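## Task

Remove the black key fob from the drawer of the small wooden box and set it down directly on the table surface, not on top of anything. Then close the drawer. The box must stay roughly in its current spot and orientation, and the other item must remain inside the drawer.

## Robot and tools

ROBOT. Two arms, left_arm and right_arm, each with a two-finger gripper. Each base sits on a tilted plate, and both plates hang from one metal frame behind the arms. For the clearance check, a plate and its half of the frame count as part of that arm. Calibrated bases: left_arm at (+0.048, +0.320, +0.317) m, quat_wxyz (+0.957, -0.123, +0.264, +0.004); right_arm at (+0.034, -0.209, +0.317) m, quat_wxyz (+0.957, +0.118, +0.266, +0.011).

FRAME. All positions are in metres in one scene frame. The origin is at table-top height, halfway between the nominal bases. +x points out over the table, +z points up, and left_arm is on the +y side. Image left and right do not follow the arm names. Orientations are quaternions written w first. A gripper's fingers point along its own +z and close along its own y. end_effector_position is the point between the finger pads, just under 1 cm behind the tips. Reported poses can be off by a few centimetres, more when the arm is stretched far out.

ROW FORMAT. Every command row has exactly 16 numbers, even if only one arm moves: left_arm x, y, z, qw, qx, qy, qz, opening, followed by the same eight for right_arm. x, y, z and the quaternion give an absolute gripper pose in the scene frame. They are not offsets. Opening runs from -1 (closed, 0 mm gap) to +1 (fully open, about 87 mm). Intermediate values give roughly 69 mm at 0.5, 43 mm at 0 and 18 mm at -0.5. To keep an arm still, repeat its last reported pose and the opening you want. To keep a gripper's orientation, resend one fixed quaternion each time rather than copying the drifting reported one.

execute_actions(actions, cameras). actions is an empty list, or a list holding one item. An empty list only looks and returns the state with pictures. {"rows": [[16 numbers], ...], "steps": n} runs up to 15 rows, one per control step of 1/30 s, with n from 5 to 15 (default 15). The last row repeats if there are fewer rows than steps. A call is refused if any target lies more than 0.6 m from the arm's last reported position along any of its gripper axes. {"steps": n} with no rows waits up to 300 steps, counted from the previous result, so your reply time counts toward it. Results are taken 5 steps before the action ends, and those steps run afterwards. cameras takes a list of names, ["all"] or []. This call only returns pictures when you ask for them or when actions is empty.

move(target, speed, blend, blocking, cameras). target is one 16-number row or a list of up to 15 rows, all absolute poses as above. It has no 0.6 m limit. Each gripper travels in a straight line and takes the shorter rotation. All arms finish together, taking between 0.5 s and 10 s. speed is in m/s, from 0.002 to 0.5 (default 0.25), and rotation is capped at twice that value in rad/s. You can give one speed for the whole move or one per target. blend, in metres, lets the path round off intermediate corners; the default 0 stops at each one. A new opening in the first row pauses the path only if that target is within 10 mm of the gripper. Openings in later rows are applied after the arms stop at that row. blocking=false returns after about 0.5 s while the motion continues. The result ends with a move: line giving the outcome (done, off_target, moving, held, fault) and any limits that acted. paced means the commanded pose was clipped, and held means a check withheld steps. done means at rest within 10 mm and 2 degrees of the target; it says nothing about contact. The paths do not avoid obstacles or the other arm. Faster moves lag and stray more and hit harder. Keep paths away from an arm's own base, because passing near it can flip the shoulder posture.

wait(seconds, cameras). seconds is 0 to 10. It sends nothing new and returns early when a running move ends.

stop(cameras). Brakes a running move to rest. It needs some distance to do so. The fingers keep moving.

zoom_image(camera, region). camera is cam_high, cam_low, cam_left_wrist or cam_right_wrist. region is [x0, y0, x1, y1] in image pixels, at most 504x504. It only works on a camera in the newest image set.

finished_scene(scene). scene is the current scene's number. The result then gives the next task.

CONTROL BEHAVIOUR. At each step the commanded pose is clipped to within 100 mm and 20 degrees of the measured pose, and then followed by damped IK, with position taking priority. Friction and gravity can leave the gripper low, short or tilted. Tiny moves may not happen or may go sideways. After each move, check the pose and correct any tilt. Hand target in a result shows where the controller is driving the gripper now.

GRIPPING. grip_measured is on the same -1 to 1 scale as the command. In Joint positions, the last number for each arm is 0 closed to 1 open. Readings can be off by about 1 mm. To hold an object, command about 0.04 below the reading at first contact for a firm grip, or less for a lighter one. Each pad can push about 20 N, and closing fast squeezes harder.

RESULTS. Joint velocities read within noise when the arm is still. Joint torques include gravity and follow the Joint positions order. Joints 1 to 3 wrap at ±28 N m. A MOTOR HOT line appears at 75 °C. At 90 °C that arm folds up and stays idle, and at 100 °C it goes limp. Heat builds from holding loads, long reach, or pushing against something it cannot reach.

CAMERAS. cam_high and cam_low are fixed. cam_left_wrist and cam_right_wrist ride on the wrists and can lag during motion. All images are 672x504. Calibration lines use OpenCV conventions and give K, D and T_world_to_cam; they are approximate.

AVOID. Dropping items, releasing anything that is still moving, slamming or pressing hard, arm-to-arm contact or squeezing between the arms, any arm stop, and anything leaving the table. Sudden small tugs or pushes on objects can happen. Keep the box in its place and orientation, and leave the second item in the drawer.

Each tool is called after "Emit:" as a command line: name --argument value for each argument, lists and objects as JSON in quotes; but a table of rows of numbers goes row by row, as --pt "numbers of a row", without its own name.

## Session

Emit:
execute_actions --actions '[]'

Scene clock: 0.00 s of 6000.00 s.
left_arm: end_effector_position=(+0.0998, +0.1270, +0.2928) grip_measured=+1.000 end_effector_quat_wxyz=(-0.035, +0.687, +0.534, -0.491) | right_arm: end_effector_position=(+0.4542, -0.2631, +0.1802) grip_measured=+1.000 end_effector_quat_wxyz=(+0.210, +0.029, +0.971, -0.113)
Joint positions: left_arm=[-0.98 1.552 0.577 -0.527 0.448 0.878 1] | right_arm=[0.037 1.58 0.906 0.109 0.457 -0.116 1]
Joint velocities: within noise
Joint torques (N m): no reading
Motor temperatures (°C): left_arm=[26 35 37 31 25 28 24] | right_arm=[25 31 31 31 29 29 29]
Heat: left arm: 37 °C; right arm: 31 °C.
Hand target: left_arm +0.1015, +0.1262, +0.2930; -0.032, +0.687, +0.535, -0.491 | right_arm +0.4606, -0.2645, +0.1858; +0.220, +0.033, +0.968, -0.113

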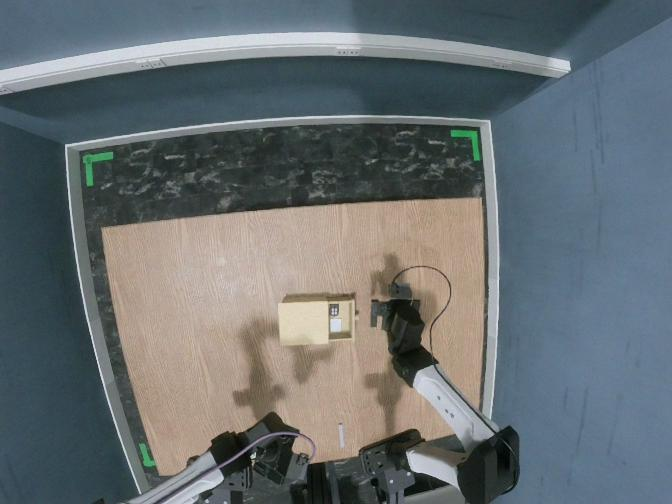

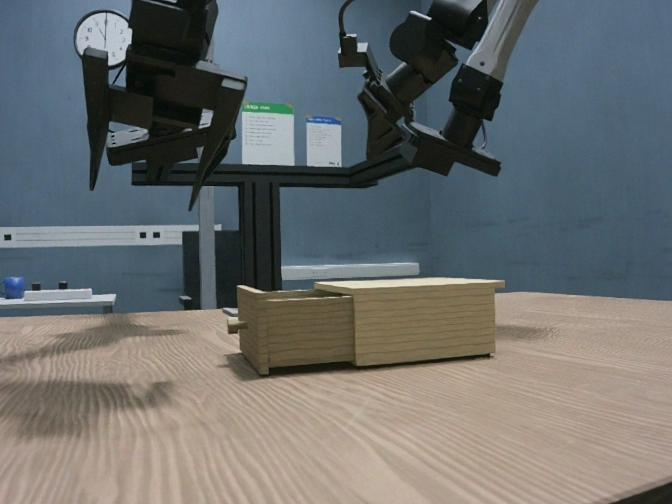

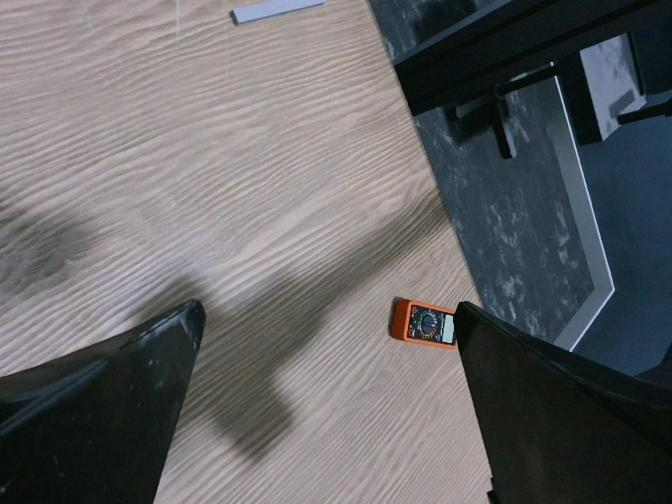

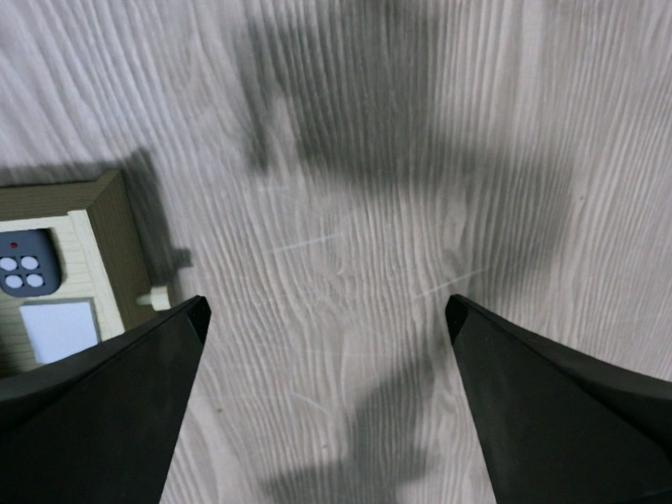

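Emit:
zoom_image --camera "cam_high" --region '[260, 270, 380, 360]'

Emit:
zoom_image --camera "cam_low" --region '[200, 250, 536, 400]'

Emit:
zoom_image --camera "cam_right_wrist" --region '[0, 150, 240, 400]'

Scaled by 4.200 from the camera's 672x504 image, which has a finer 960x720 frame.

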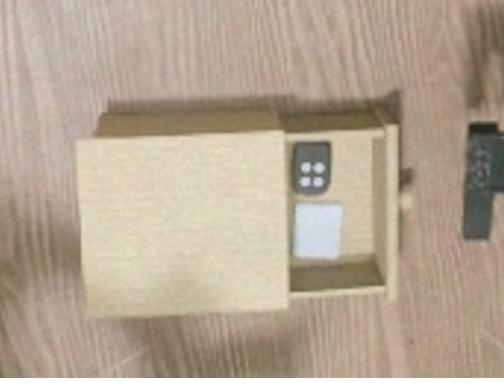

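Scaled by 1.500 from the camera's 672x504 image, which has a finer 960x720 frame.

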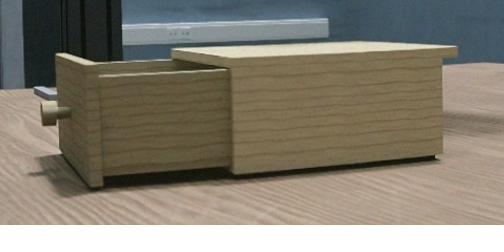

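Scaled by 2.016 from the camera's 672x504 image, which has a finer 960x720 frame.

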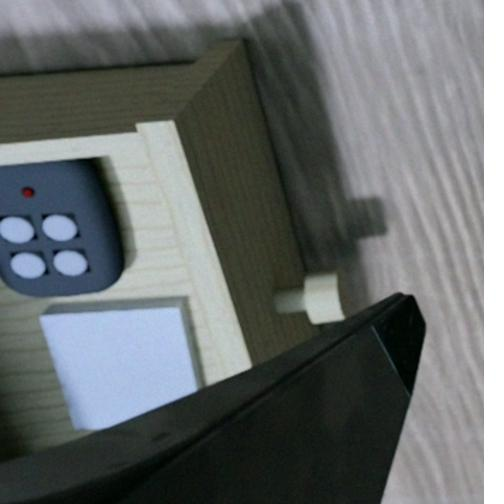

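Emit:
move --target '[0.0998, 0.1270, 0.2928, -0.035, 0.687, 0.534, -0.491, 1, 0.48, -0.10, 0.20, 0.210, 0.029, 0.971, -0.113, 1]' --speed 0.2

Scene clock: 3.37 s of 6000.00 s.
left_arm: end_effector_position=(+0.0998, +0.1270, +0.2928) grip_measured=+1.000 end_effector_quat_wxyz=(-0.035, +0.687, +0.534, -0.491) | right_arm: end_effector_position=(+0.4777, -0.1025, +0.2019) grip_measured=+1.000 end_effector_quat_wxyz=(+0.211, +0.026, +0.971, -0.108)
Joint positions: left_arm=[-0.98 1.552 0.577 -0.527 0.448 0.878 1] | right_arm=[0.475 1.832 1.221 -0.149 0.797 0.208 1]
Joint velocities: within noise
Joint torques (N m): left_arm=[-3.22 -4.11 3.84 0.44 0.54 0.18] | right_arm=[5.46 -6.69 8.06 0.67 0.3 -0.01]
Motor temperatures (°C): left_arm=[26 36 38 31 25 28 24] | right_arm=[25 32 32 31 29 29 29]
Heat: left arm: 38 °C; right arm: 32 °C.
Hand target: left_arm +0.0999, +0.1270, +0.2928; -0.035, +0.687, +0.534, -0.491 | right_arm +0.4799, -0.1000, +0.2000; +0.210, +0.029, +0.971, -0.113
Off the commanded pose: left_arm 0.000 m, 0 deg | right_arm 0.004 m, 1 deg.
Kept back: nothing.
move: done
camera_calibration:
cam_right_wrist: T_world_to_cam=[[-0.0767484, -0.975458, 0.206375, -0.106734], [-0.893241, 0.15923, 0.420436, 0.377776], [-0.442978, -0.152075, -0.88354, 0.510896], [0, 0, 0, 1]] pos_world=[0.555569, -0.0865741, 0.314594]

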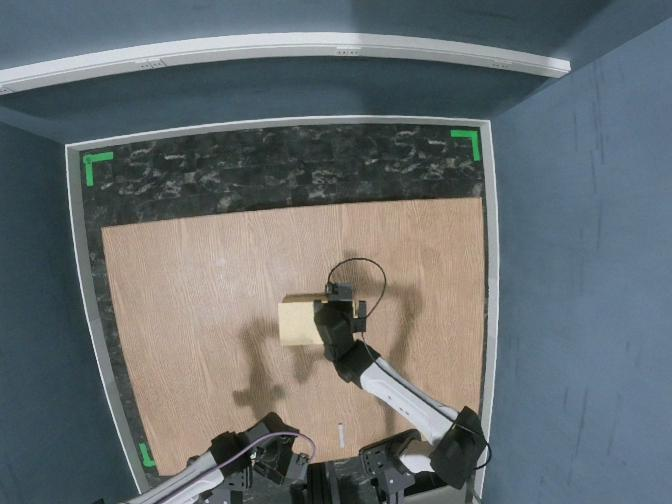

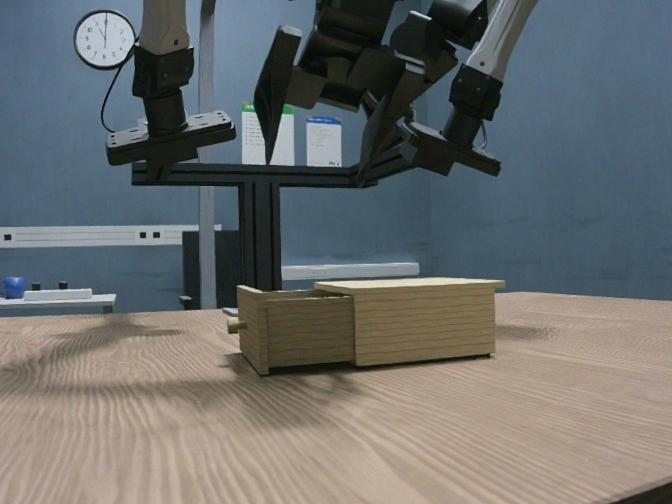

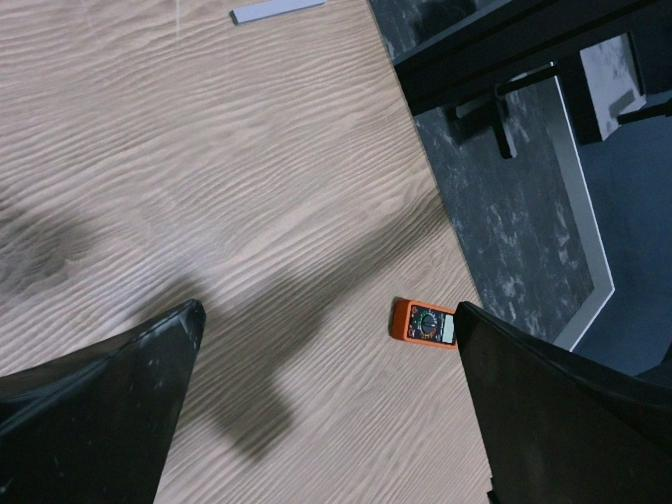

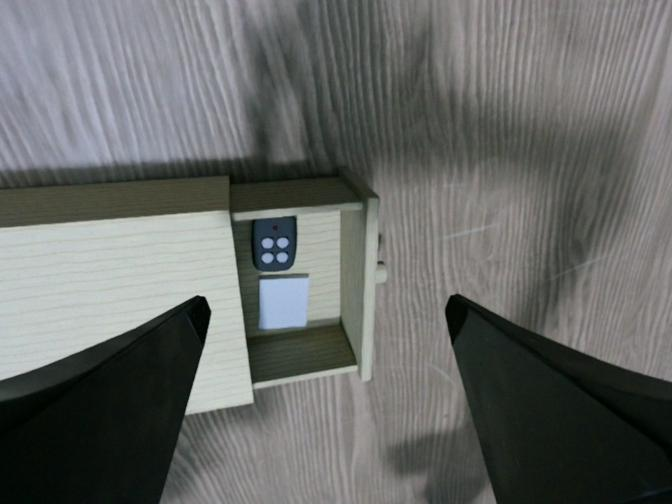

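Emit:
zoom_image --camera "cam_right_wrist" --region '[200, 150, 420, 420]'

Scaled by 1.867 from the camera's 672x504 image, which has a finer 960x720 frame.

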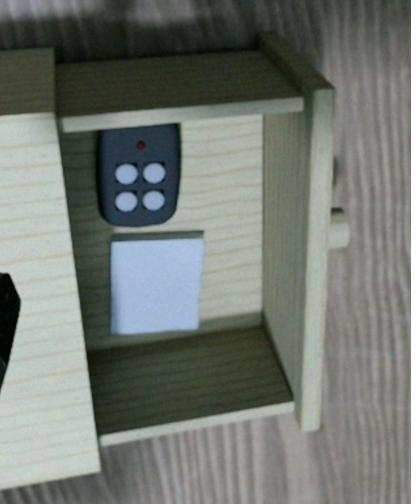

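Emit:
zoom_image --camera "cam_low" --region '[230, 0, 460, 200]'

Scaled by 2.191 from the camera's 672x504 image, which has a finer 960x720 frame.

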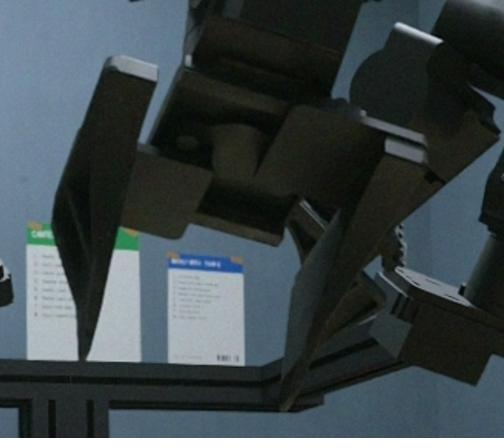

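Emit:
move --target '[0.0998, 0.1270, 0.2928, -0.035, 0.687, 0.534, -0.491, 1, 0.385, -0.131, 0.13, 0.1305, 0, 0.9914, 0, -1]' --speed 0.2

Scene clock: 8.63 s of 6000.00 s.
left_arm: end_effector_position=(+0.0998, +0.1270, +0.2928) grip_measured=+1.000 end_effector_quat_wxyz=(-0.035, +0.687, +0.534, -0.491) | right_arm: end_effector_position=(+0.3715, -0.1278, +0.1208) grip_measured=-0.973 end_effector_quat_wxyz=(+0.109, -0.009, +0.994, -0.006)
Joint positions: left_arm=[-0.98 1.552 0.577 -0.527 0.448 0.878 1] | right_arm=[0.293 1.826 0.848 0.103 0.427 0.117 0.013]
Joint velocities: within noise
Joint torques (N m): left_arm=[-3.22 -4.08 3.78 0.42 0.55 0.19] | right_arm=[2.91 -10.21 2.85 0.71 -0.02 -0.27]
Motor temperatures (°C): left_arm=[26 36 38 31 25 28 24] | right_arm=[26 32 32 31 29 29 29]
Heat: left arm: 38 °C; right arm: 32 °C.
Hand target: left_arm +0.0999, +0.1270, +0.2928; -0.035, +0.687, +0.534, -0.491 | right_arm +0.3850, -0.1311, +0.1299; +0.131, +0.000, +0.991, +0.000
Off the commanded pose: left_arm 0.000 m, 0 deg | right_arm 0.017 m, 3 deg.
Kept back: nothing.
move: off_target (right_arm)
camera_calibration:
cam_right_wrist: T_world_to_cam=[[0.0366102, -0.999175, 0.0175791, -0.145232], [-0.788963, -0.0181025, 0.614174, 0.236318], [-0.613349, -0.0363543, -0.788975, 0.454958], [0, 0, 0, 1]] pos_world=[0.470811, -0.124294, 0.216363]

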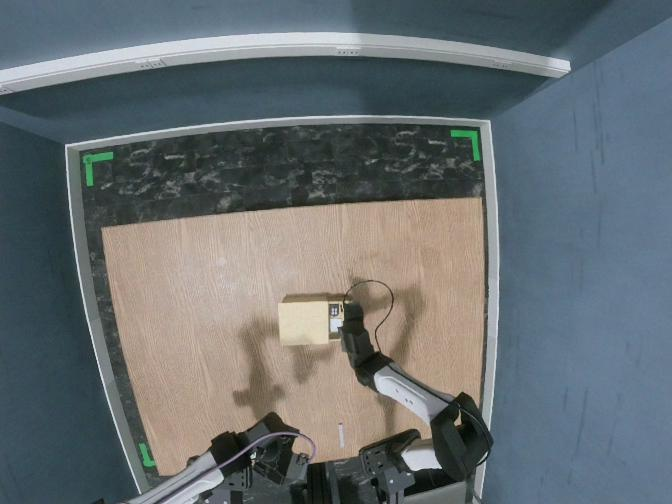

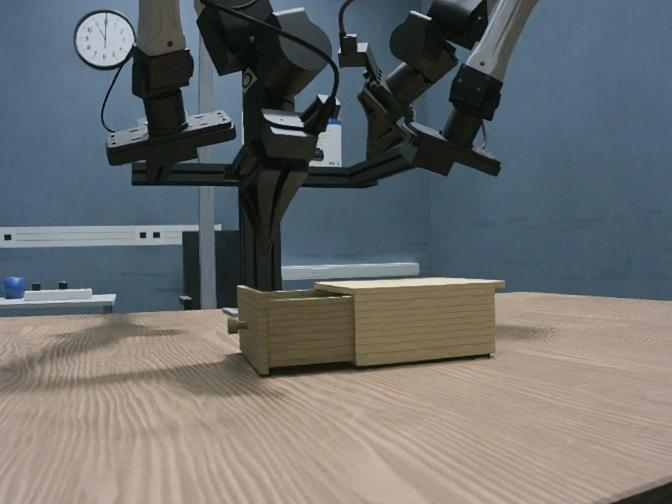

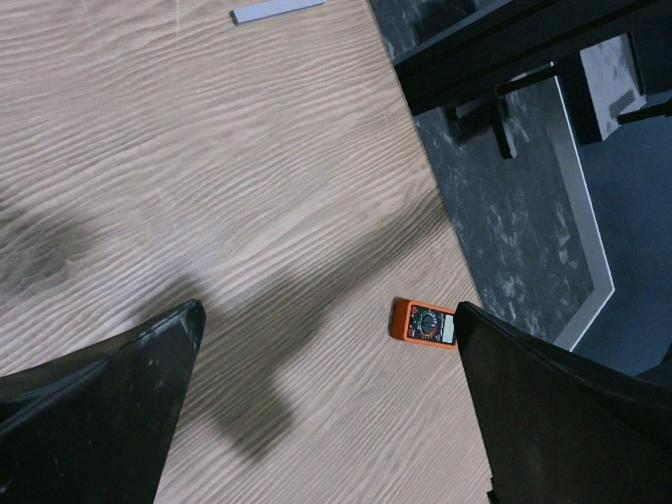

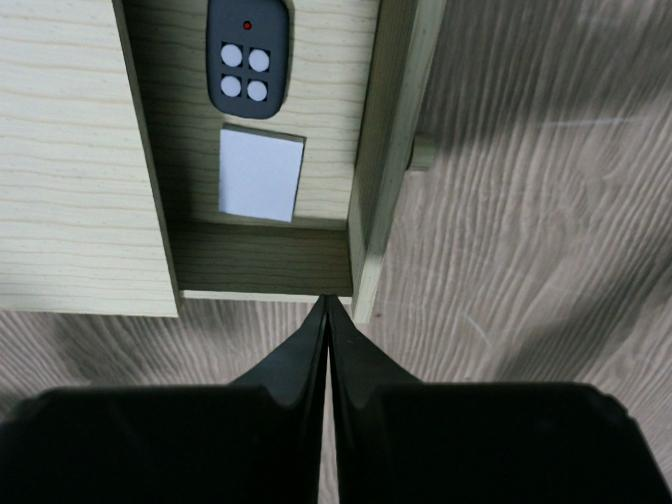

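Emit:
move --pt "0.0998 0.1270 0.2928 -0.035 0.687 0.534 -0.491 1 0.398 -0.131 0.13 0.140 0.005 0.99 0.004 -1" --pt "0.0998 0.1270 0.2928 -0.035 0.687 0.534 -0.491 1 0.398 -0.131 0.05 0.140 0.005 0.99 0.004 -1" --speed 0.12 --blend 0.01

Scene clock: 10.63 s of 6000.00 s.
left_arm: end_effector_position=(+0.0998, +0.1270, +0.2928) grip_measured=+1.000 end_effector_quat_wxyz=(-0.035, +0.687, +0.534, -0.491) | right_arm: end_effector_position=(+0.3948, -0.1299, +0.0553) grip_measured=-0.973 end_effector_quat_wxyz=(+0.136, +0.005, +0.991, +0.002)
Joint positions: left_arm=[-0.98 1.552 0.577 -0.527 0.448 0.878 1] | right_arm=[0.203 2.075 0.944 0.346 0.358 0.051 0.013]
Joint velocities: within noise
Joint torques (N m): left_arm=[-3.25 -4.04 3.82 0.44 0.54 0.2] | right_arm=[2.97 -6.39 3.38 0.82 -0.09 -0.23]
Motor temperatures (°C): left_arm=[26 36 38 31 25 28 24] | right_arm=[26 33 32 31 29 29 29]
Heat: left arm: 38 °C; right arm: 33 °C.
Hand target: left_arm +0.0999, +0.1270, +0.2928; -0.035, +0.687, +0.534, -0.491 | right_arm +0.3978, -0.1312, +0.0502; +0.140, +0.005, +0.990, +0.004
Off the commanded pose: left_arm 0.000 m, 0 deg | right_arm 0.006 m, 0 deg.
Kept back: nothing.
move: done; blend cut to 0.0066 m at target 1
camera_calibration:
cam_right_wrist: T_world_to_cam=[[0.0113365, -0.999935, -0.0015494, -0.136099], [-0.822552, -0.0102065, 0.568598, 0.311657], [-0.568577, -0.00517144, -0.822614, 0.405729], [0, 0, 0, 1]] pos_world=[0.488585, -0.130811, 0.15634]

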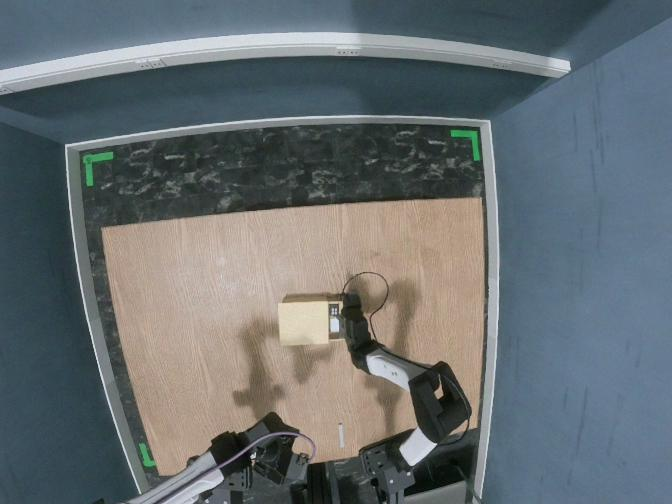

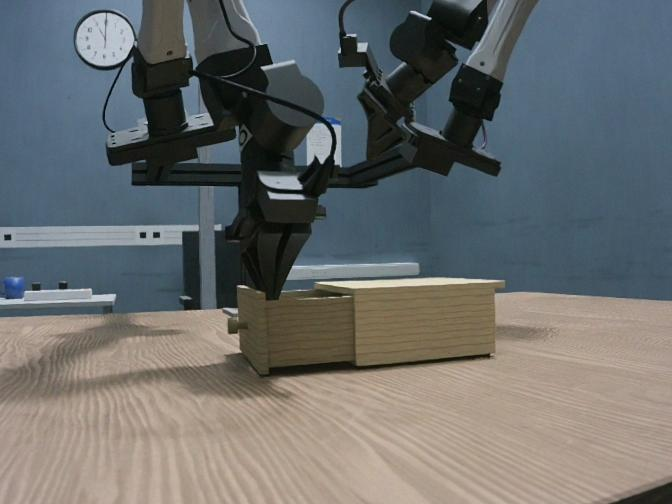

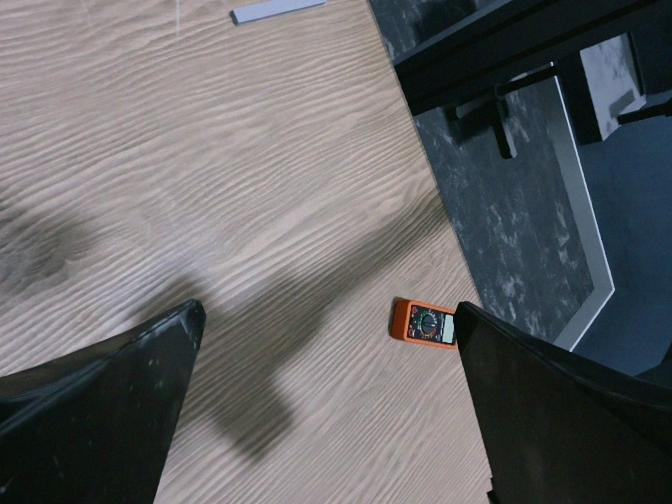

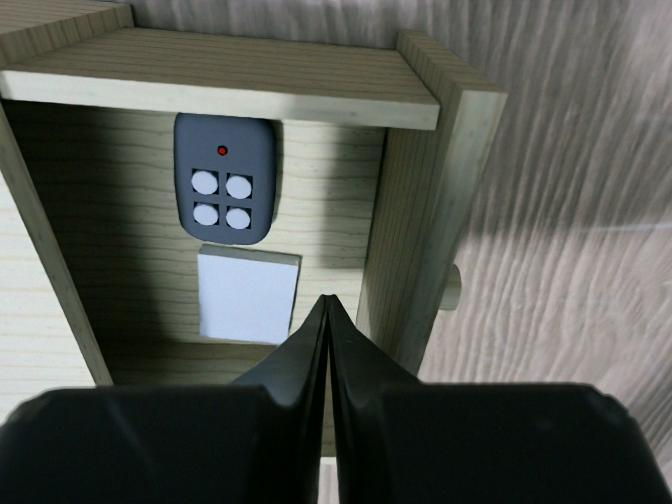

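Emit:
move --target '[0.0998, 0.1270, 0.2928, -0.035, 0.687, 0.534, -0.491, 1, 0.392, -0.131, 0.032, 0.140, 0.005, 0.99, 0.004, -1]' --speed 0.08

Emit:
move --target '[0.0998, 0.1270, 0.2928, -0.035, 0.687, 0.534, -0.491, 1, 0.392, -0.152, 0.032, 0.140, 0.005, 0.99, 0.004, -1]' --speed 0.04

Scene clock: 11.77 s of 6000.00 s.
left_arm: end_effector_position=(+0.0998, +0.1270, +0.2928) grip_measured=+1.000 end_effector_quat_wxyz=(-0.035, +0.687, +0.534, -0.491) | right_arm: end_effector_position=(+0.3895, -0.1270, +0.0382) grip_measured=-0.973 end_effector_quat_wxyz=(+0.137, +0.004, +0.991, +0.007)
Joint positions: left_arm=[-0.98 1.552 0.577 -0.527 0.448 0.878 1] | right_arm=[0.193 2.14 0.951 0.408 0.342 0.042 0.013]
Joint velocities: within noise
Joint torques (N m): left_arm=[-3.21 -4.1 3.81 0.44 0.55 0.18] | right_arm=[2.66 -6.23 3.02 0.81 -0.06 -0.27]
Motor temperatures (°C): left_arm=[26 36 38 31 25 28 24] | right_arm=[26 33 32 31 29 29 29]
Heat: left arm: 38 °C; right arm: 33 °C.
Hand target: left_arm +0.0999, +0.1270, +0.2928; -0.035, +0.687, +0.534, -0.491 | right_arm +0.3919, -0.1312, +0.0322; +0.140, +0.005, +0.990, +0.004
Off the commanded pose: left_arm 0.000 m, 0 deg | right_arm 0.008 m, 0 deg.
Kept back: nothing.
move: done
camera_calibration:
cam_right_wrist: T_world_to_cam=[[0.0140302, -0.99985, -0.01018, -0.133791], [-0.823409, -0.0173291, 0.567184, 0.316564], [-0.567276, 0.000424585, -0.823528, 0.388975], [0, 0, 0, 1]] pos_world=[0.483195, -0.12845, 0.13942]

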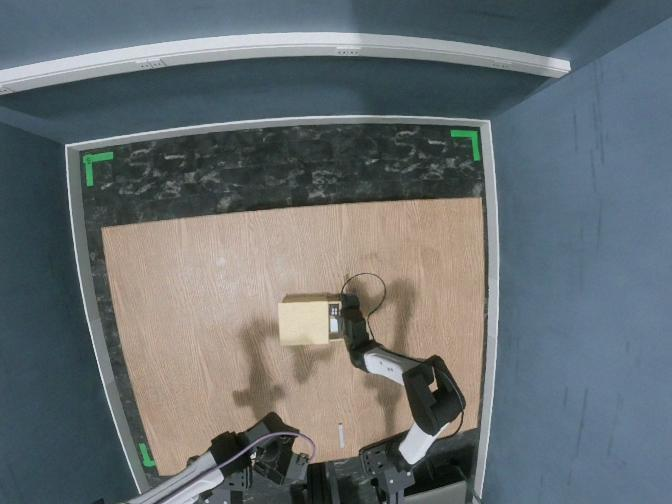

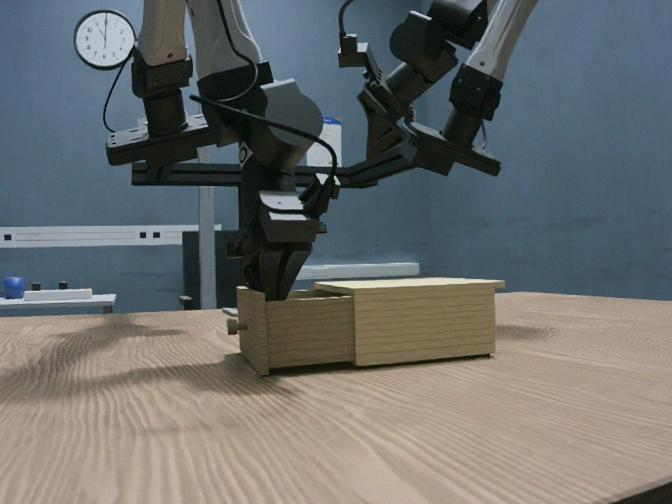

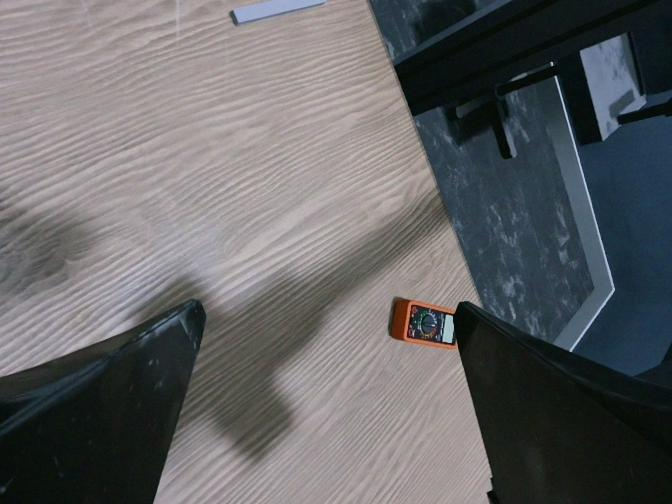

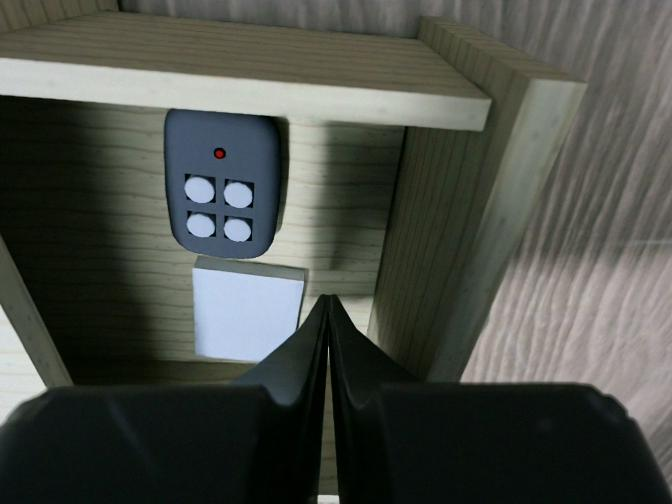

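Scene clock: 12.57 s of 6000.00 s.
left_arm: end_effector_position=(+0.0998, +0.1270, +0.2928) grip_measured=+1.000 end_effector_quat_wxyz=(-0.035, +0.687, +0.534, -0.491) | right_arm: end_effector_position=(+0.3921, -0.1304, +0.0346) grip_measured=-0.973 end_effector_quat_wxyz=(+0.140, +0.005, +0.990, +0.032)
Joint positions: left_arm=[-0.98 1.552 0.577 -0.527 0.448 0.878 1] | right_arm=[0.157 2.14 0.948 0.427 0.266 0.021 0.013]
Joint velocities: within noise
Joint torques (N m): left_arm=[-3.23 -4.1 3.85 0.44 0.53 0.19] | right_arm=[0.83 -8.27 0.88 0.78 0.32 -0.46]
Motor temperatures (°C): left_arm=[26 36 38 31 25 28 24] | right_arm=[26 33 32 31 29 29 29]
Heat: left arm: 38 °C; right arm: 33 °C.
Hand target: left_arm +0.0999, +0.1270, +0.2928; -0.035, +0.687, +0.534, -0.491 | right_arm +0.3916, -0.1516, +0.0323; +0.139, +0.005, +0.990, +0.004
Off the commanded pose: left_arm 0.000 m, 0 deg | right_arm 0.022 m, 3 deg.
Kept back: nothing.
move: off_target (right_arm)
camera_calibration:
cam_right_wrist: T_world_to_cam=[[0.0201194, -0.997962, -0.0605538, -0.137659], [-0.826429, -0.0506864, 0.560755, 0.3177], [-0.562681, 0.0387614, -0.825765, 0.39074], [0, 0, 0, 1]] pos_world=[0.485188, -0.136421, 0.136172]

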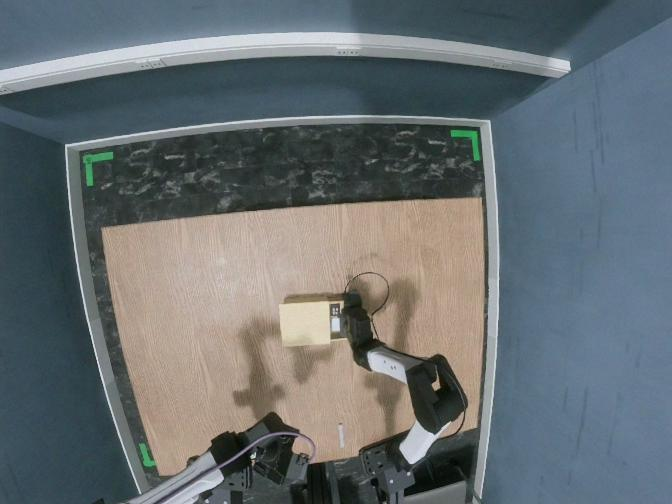

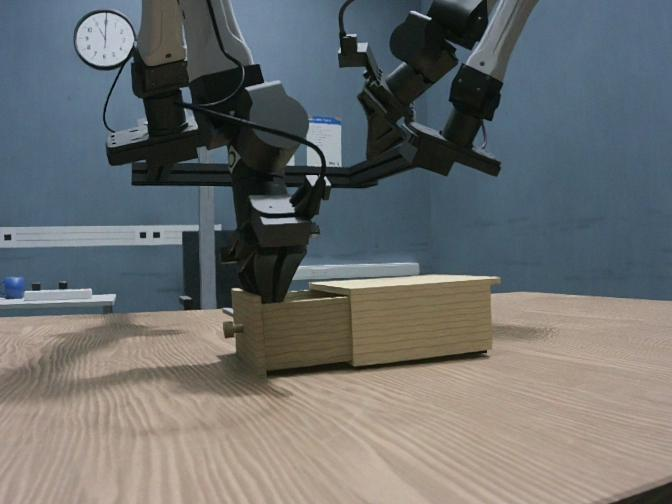

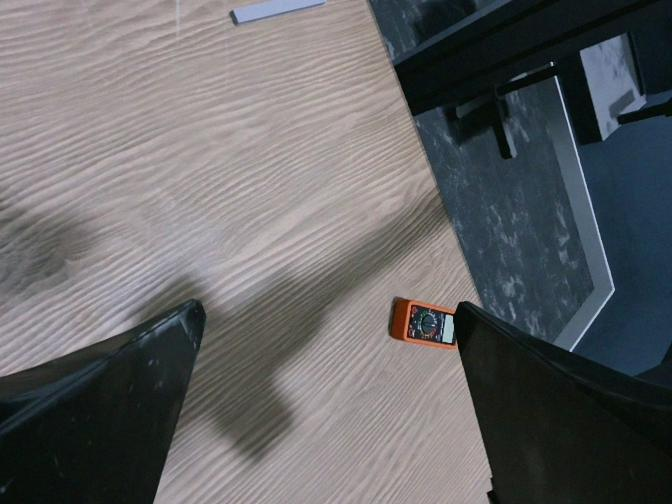

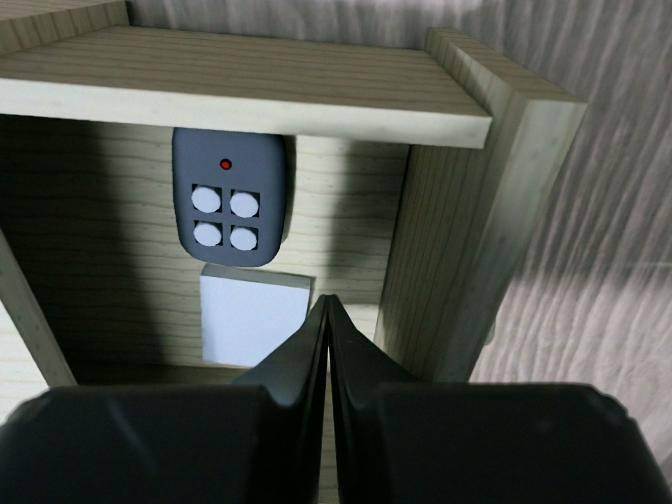

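Emit:
zoom_image --camera "cam_low" --region '[200, 180, 380, 320]'

Emit:
zoom_image --camera "cam_right_wrist" --region '[200, 260, 480, 504]'

Scaled by 2.800 from the camera's 672x504 image, which has a finer 960x720 frame.

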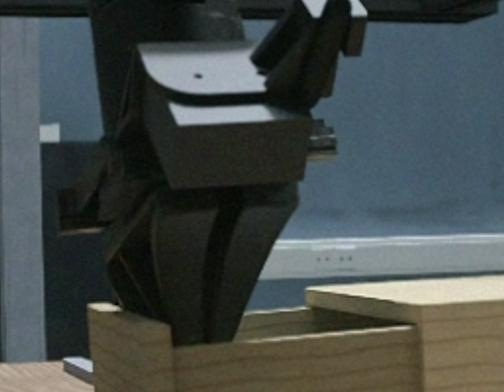

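Scaled by 1.800 from the camera's 672x504 image, which has a finer 960x720 frame.

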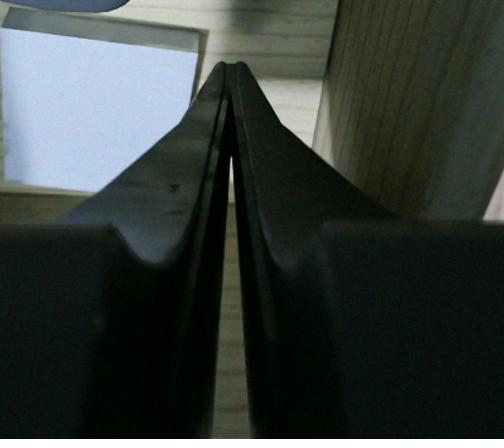

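Emit:
move --pt "0.0998 0.1270 0.2928 -0.035 0.687 0.534 -0.491 1 0.392 -0.122 0.10 0.1305 0 0.9914 0 -1" --pt "0.0998 0.1270 0.2928 -0.035 0.687 0.534 -0.491 1 0.430 -0.099 0.10 0.1305 0 0.9914 0 -1" --speed 0.12 --blend 0.02 --cameras '["cam_right_wrist", "cam_low", "cam_high"]'

Scene clock: 21.67 s of 6000.00 s.
left_arm: end_effector_position=(+0.0998, +0.1270, +0.2928) grip_measured=+1.000 end_effector_quat_wxyz=(-0.035, +0.687, +0.534, -0.491) | right_arm: end_effector_position=(+0.4355, -0.1039, +0.1045) grip_measured=-0.973 end_effector_quat_wxyz=(+0.139, +0.003, +0.990, +0.003)
Joint positions: left_arm=[-0.98 1.552 0.577 -0.527 0.448 0.878 1] | right_arm=[0.296 1.981 1.101 0.074 0.421 0.117 0.013]
Joint velocities: within noise
Joint torques (N m): left_arm=[-3.23 -4.08 3.78 0.44 0.54 0.19] | right_arm=[5.67 -6.63 4.81 0.59 0.14 -0.02]
Motor temperatures (°C): left_arm=[26 37 38 31 25 28 24] | right_arm=[26 34 32 31 28 29 29]
Heat: left arm: 38 °C; right arm: 34 °C.
Hand target: left_arm +0.0999, +0.1270, +0.2928; -0.035, +0.687, +0.534, -0.491 | right_arm +0.4300, -0.0991, +0.1002; +0.131, +0.000, +0.991, +0.000
Off the commanded pose: left_arm 0.000 m, 0 deg | right_arm 0.009 m, 1 deg.
Kept back: nothing.
move: done
camera_calibration:
cam_right_wrist: T_world_to_cam=[[0.0144611, -0.999892, -0.0027005, -0.111714], [-0.825899, -0.013467, 0.563657, 0.319014], [-0.563632, -0.00592074, -0.826005, 0.467648], [0, 0, 0, 1]] pos_world=[0.528671, -0.104637, 0.206163]
Images, in order (width x height): cam_high 672x504, cam_low 672x504, cam_right_wrist 672x504.

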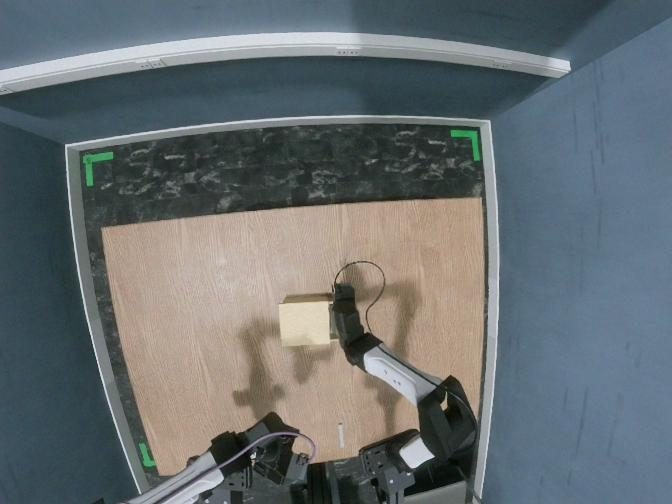

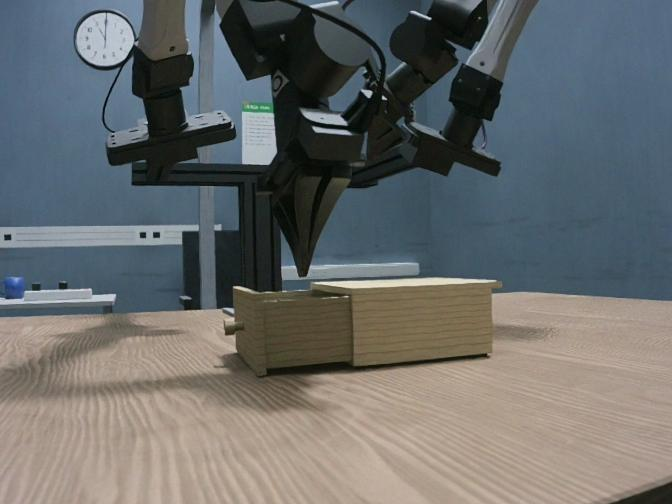

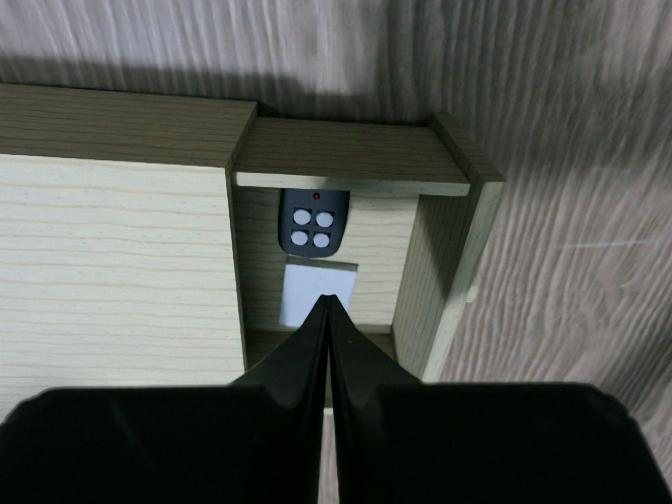

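Emit:
move --pt "0.0998 0.1270 0.2928 -0.035 0.687 0.534 -0.491 1 0.422 -0.094 0.10 0.1305 0 0.9914 0 -1" --pt "0.0998 0.1270 0.2928 -0.035 0.687 0.534 -0.491 1 0.425 -0.096 0.040 0.1305 0 0.9914 0 -1" --speed 0.1 --blend 0.01 --cameras '["cam_right_wrist", "cam_low"]'

Scene clock: 23.33 s of 6000.00 s.
left_arm: end_effector_position=(+0.0998, +0.1270, +0.2928) grip_measured=+1.000 end_effector_quat_wxyz=(-0.035, +0.687, +0.534, -0.491) | right_arm: end_effector_position=(+0.4214, -0.0950, +0.0461) grip_measured=-0.973 end_effector_quat_wxyz=(+0.127, -0.001, +0.992, -0.002)
Joint positions: left_arm=[-0.98 1.552 0.577 -0.527 0.448 0.878 1] | right_arm=[0.271 2.183 1.152 0.205 0.411 0.1 0.013]
Joint velocities: within noise
Joint torques (N m): left_arm=[-3.23 -4.08 3.79 0.44 0.54 0.2] | right_arm=[3.82 -6.97 4.38 0.77 -0.07 -0.27]
Motor temperatures (°C): left_arm=[26 37 39 30 25 28 24] | right_arm=[26 34 32 31 28 29 29]
Heat: left arm: 39 °C; right arm: 34 °C.
Hand target: left_arm +0.0999, +0.1270, +0.2928; -0.035, +0.687, +0.534, -0.491 | right_arm +0.4249, -0.0960, +0.0402; +0.131, +0.000, +0.991, +0.000
Off the commanded pose: left_arm 0.000 m, 0 deg | right_arm 0.007 m, 0 deg.
Kept back: nothing.
move: done; blend cut to 0.0047 m at target 1
camera_calibration:
cam_right_wrist: T_world_to_cam=[[0.0213455, -0.999742, 0.00776332, -0.106124], [-0.811523, -0.0127905, 0.584181, 0.333576], [-0.583931, -0.0187697, -0.811586, 0.418167], [0, 0, 0, 1]] pos_world=[0.517151, -0.0939816, 0.145334]
Images, in order (width x height): cam_low 672x504, cam_right_wrist 672x504.

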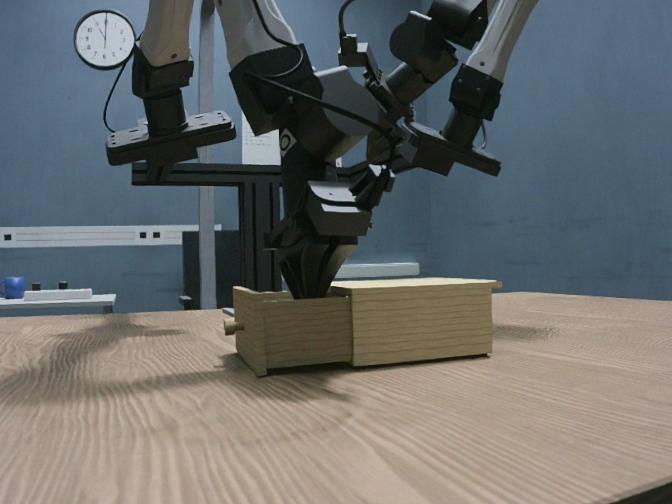

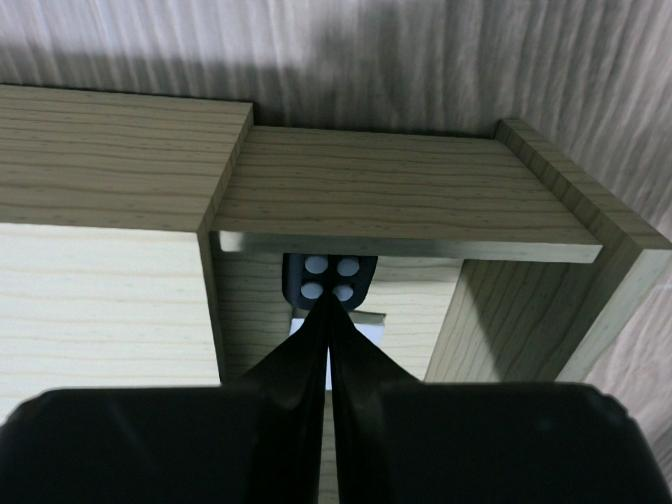

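Emit:
move --target '[0.0998, 0.1270, 0.2928, -0.035, 0.687, 0.534, -0.491, 1, 0.430, -0.097, 0.024, 0.1305, 0, 0.9914, 0, -1]' --speed 0.03 --cameras '["cam_right_wrist"]'

Scene clock: 24.37 s of 6000.00 s.
left_arm: end_effector_position=(+0.0998, +0.1270, +0.2928) grip_measured=+1.000 end_effector_quat_wxyz=(-0.035, +0.687, +0.534, -0.491) | right_arm: end_effector_position=(+0.4238, -0.0942, +0.0404) grip_measured=-0.973 end_effector_quat_wxyz=(+0.121, -0.011, +0.993, -0.003)
Joint positions: left_arm=[-0.98 1.552 0.577 -0.527 0.448 0.878 1] | right_arm=[0.268 2.208 1.187 0.184 0.407 0.081 0.013]
Joint velocities: within noise
Joint torques (N m): left_arm=[-3.21 -4.12 3.82 0.43 0.54 0.19] | right_arm=[2.44 -4.92 5.38 1.11 -0.15 -0.21]
Motor temperatures (°C): left_arm=[27 37 39 30 25 28 24] | right_arm=[26 34 32 31 28 29 29]
Heat: left arm: 39 °C; right arm: 34 °C.
Hand target: left_arm +0.0999, +0.1270, +0.2928; -0.035, +0.687, +0.534, -0.491 | right_arm +0.4292, -0.0974, +0.0252; +0.130, +0.000, +0.991, +0.000
Off the commanded pose: left_arm 0.000 m, 0 deg | right_arm 0.018 m, 2 deg.
Kept back: nothing.
move: off_target (right_arm)
camera_calibration:
cam_right_wrist: T_world_to_cam=[[0.0412429, -0.999076, 0.0120817, -0.113874], [-0.804468, -0.0260331, 0.593426, 0.334154], [-0.592563, -0.034194, -0.804798, 0.416885], [0, 0, 0, 1]] pos_world=[0.520543, -0.0908145, 0.138588]
Images, in order (width x height): cam_right_wrist 672x504.

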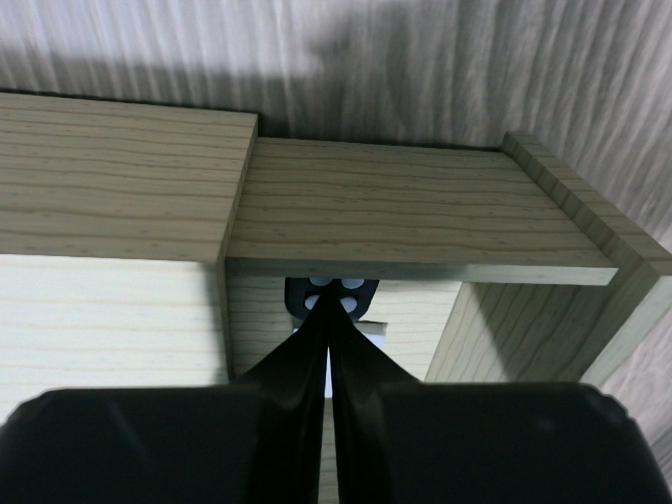

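Emit:
move --target '[0.0998, 0.1270, 0.2928, -0.035, 0.687, 0.534, -0.491, 1, 0.430, -0.114, 0.024, 0.1305, 0, 0.9914, 0, -1]' --speed 0.04 --cameras '["cam_right_wrist"]'

Scene clock: 26.13 s of 6000.00 s.
left_arm: end_effector_position=(+0.0998, +0.1270, +0.2928) grip_measured=+1.000 end_effector_quat_wxyz=(-0.035, +0.687, +0.534, -0.491) | right_arm: end_effector_position=(+0.4234, -0.0955, +0.0393) grip_measured=-0.973 end_effector_quat_wxyz=(+0.116, -0.019, +0.993, +0.012)
Joint positions: left_arm=[-0.98 1.552 0.577 -0.527 0.448 0.878 1] | right_arm=[0.252 2.205 1.188 0.176 0.364 0.059 0.013]
Joint velocities: within noise
Joint torques (N m): left_arm=[-3.23 -4.1 3.82 0.43 0.54 0.19] | right_arm=[0.27 -6.57 2.55 1.33 -0.03 -0.31]
Motor temperatures (°C): left_arm=[27 37 39 30 25 28 24] | right_arm=[26 34 32 31 28 29 29]
Heat: left arm: 39 °C; right arm: 34 °C.
Hand target: left_arm +0.0999, +0.1270, +0.2928; -0.035, +0.687, +0.534, -0.491 | right_arm +0.4289, -0.1144, +0.0256; +0.129, +0.000, +0.992, -0.001
Off the commanded pose: left_arm 0.000 m, 0 deg | right_arm 0.025 m, 3 deg.
Kept back: nothing.
move: off_target (right_arm)
camera_calibration:
cam_right_wrist: T_world_to_cam=[[0.0612833, -0.998001, -0.015432, -0.12242], [-0.797344, -0.0582504, 0.600707, 0.328114], [-0.600406, -0.0245087, -0.79932, 0.419724], [0, 0, 0, 1]] pos_world=[0.521127, -0.0927754, 0.136504]
Images, in order (width x height): cam_right_wrist 672x504.

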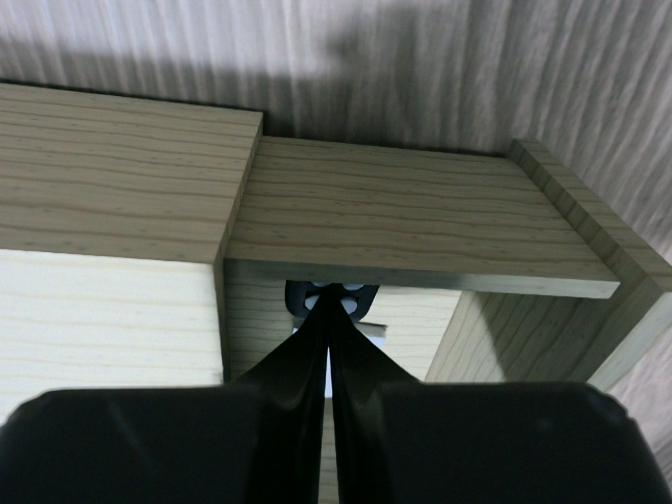

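Emit:
move --pt "0.0998 0.1270 0.2928 -0.035 0.687 0.534 -0.491 1 0.430 -0.112 0.034 0.1305 0 0.9914 0 -1" --pt "0.0998 0.1270 0.2928 -0.035 0.687 0.534 -0.491 1 0.430 -0.122 0.036 0.1305 0 0.9914 0 -1" --speed 0.04 --cameras '["cam_right_wrist", "cam_low"]'

Scene clock: 27.13 s of 6000.00 s.
left_arm: end_effector_position=(+0.0998, +0.1270, +0.2928) grip_measured=+1.000 end_effector_quat_wxyz=(-0.035, +0.687, +0.534, -0.491) | right_arm: end_effector_position=(+0.4233, -0.0963, +0.0402) grip_measured=-0.973 end_effector_quat_wxyz=(+0.121, -0.013, +0.992, +0.030)
Joint positions: left_arm=[-0.98 1.552 0.577 -0.527 0.448 0.878 1] | right_arm=[0.236 2.19 1.163 0.203 0.32 0.058 0.013]
Joint velocities: within noise
Joint torques (N m): left_arm=[-3.18 -4.11 3.81 0.43 0.53 0.19] | right_arm=[0.87 -9.14 2.02 0.91 0.36 -0.33]
Motor temperatures (°C): left_arm=[27 37 39 30 25 28 24] | right_arm=[26 34 32 32 28 29 29]
Heat: left arm: 39 °C; right arm: 34 °C.
Hand target: left_arm +0.0999, +0.1270, +0.2928; -0.035, +0.687, +0.534, -0.491 | right_arm +0.4293, -0.1216, +0.0365; +0.130, +0.000, +0.992, +0.000
Off the commanded pose: left_arm 0.000 m, 0 deg | right_arm 0.027 m, 4 deg.
Kept back: nothing.
move: off_target (right_arm)
camera_calibration:
cam_right_wrist: T_world_to_cam=[[0.0537897, -0.997172, -0.0524939, -0.118424], [-0.802732, -0.0744486, 0.591675, 0.328543], [-0.59391, 0.0103124, -0.804466, 0.421173], [0, 0, 0, 1]] pos_world=[0.52024, -0.0979725, 0.138212]
Images, in order (width x height): cam_low 672x504, cam_right_wrist 672x504.

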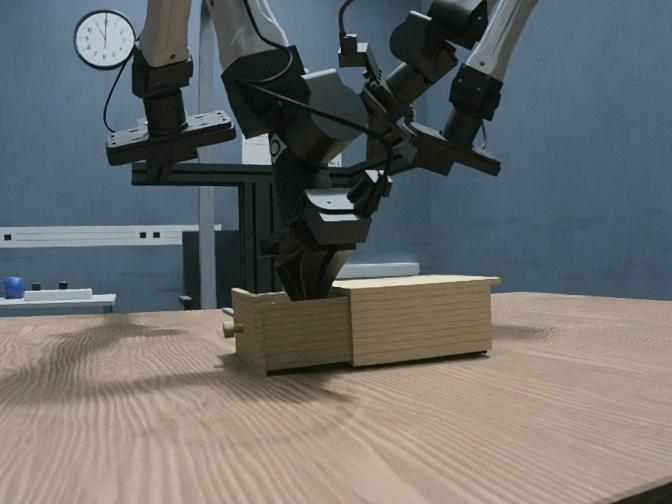

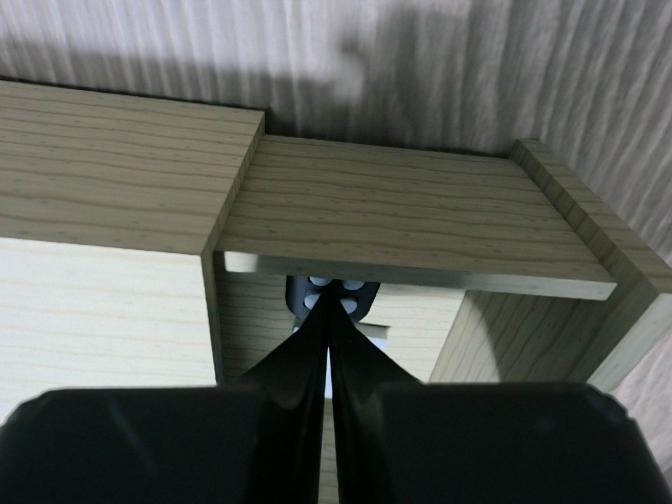

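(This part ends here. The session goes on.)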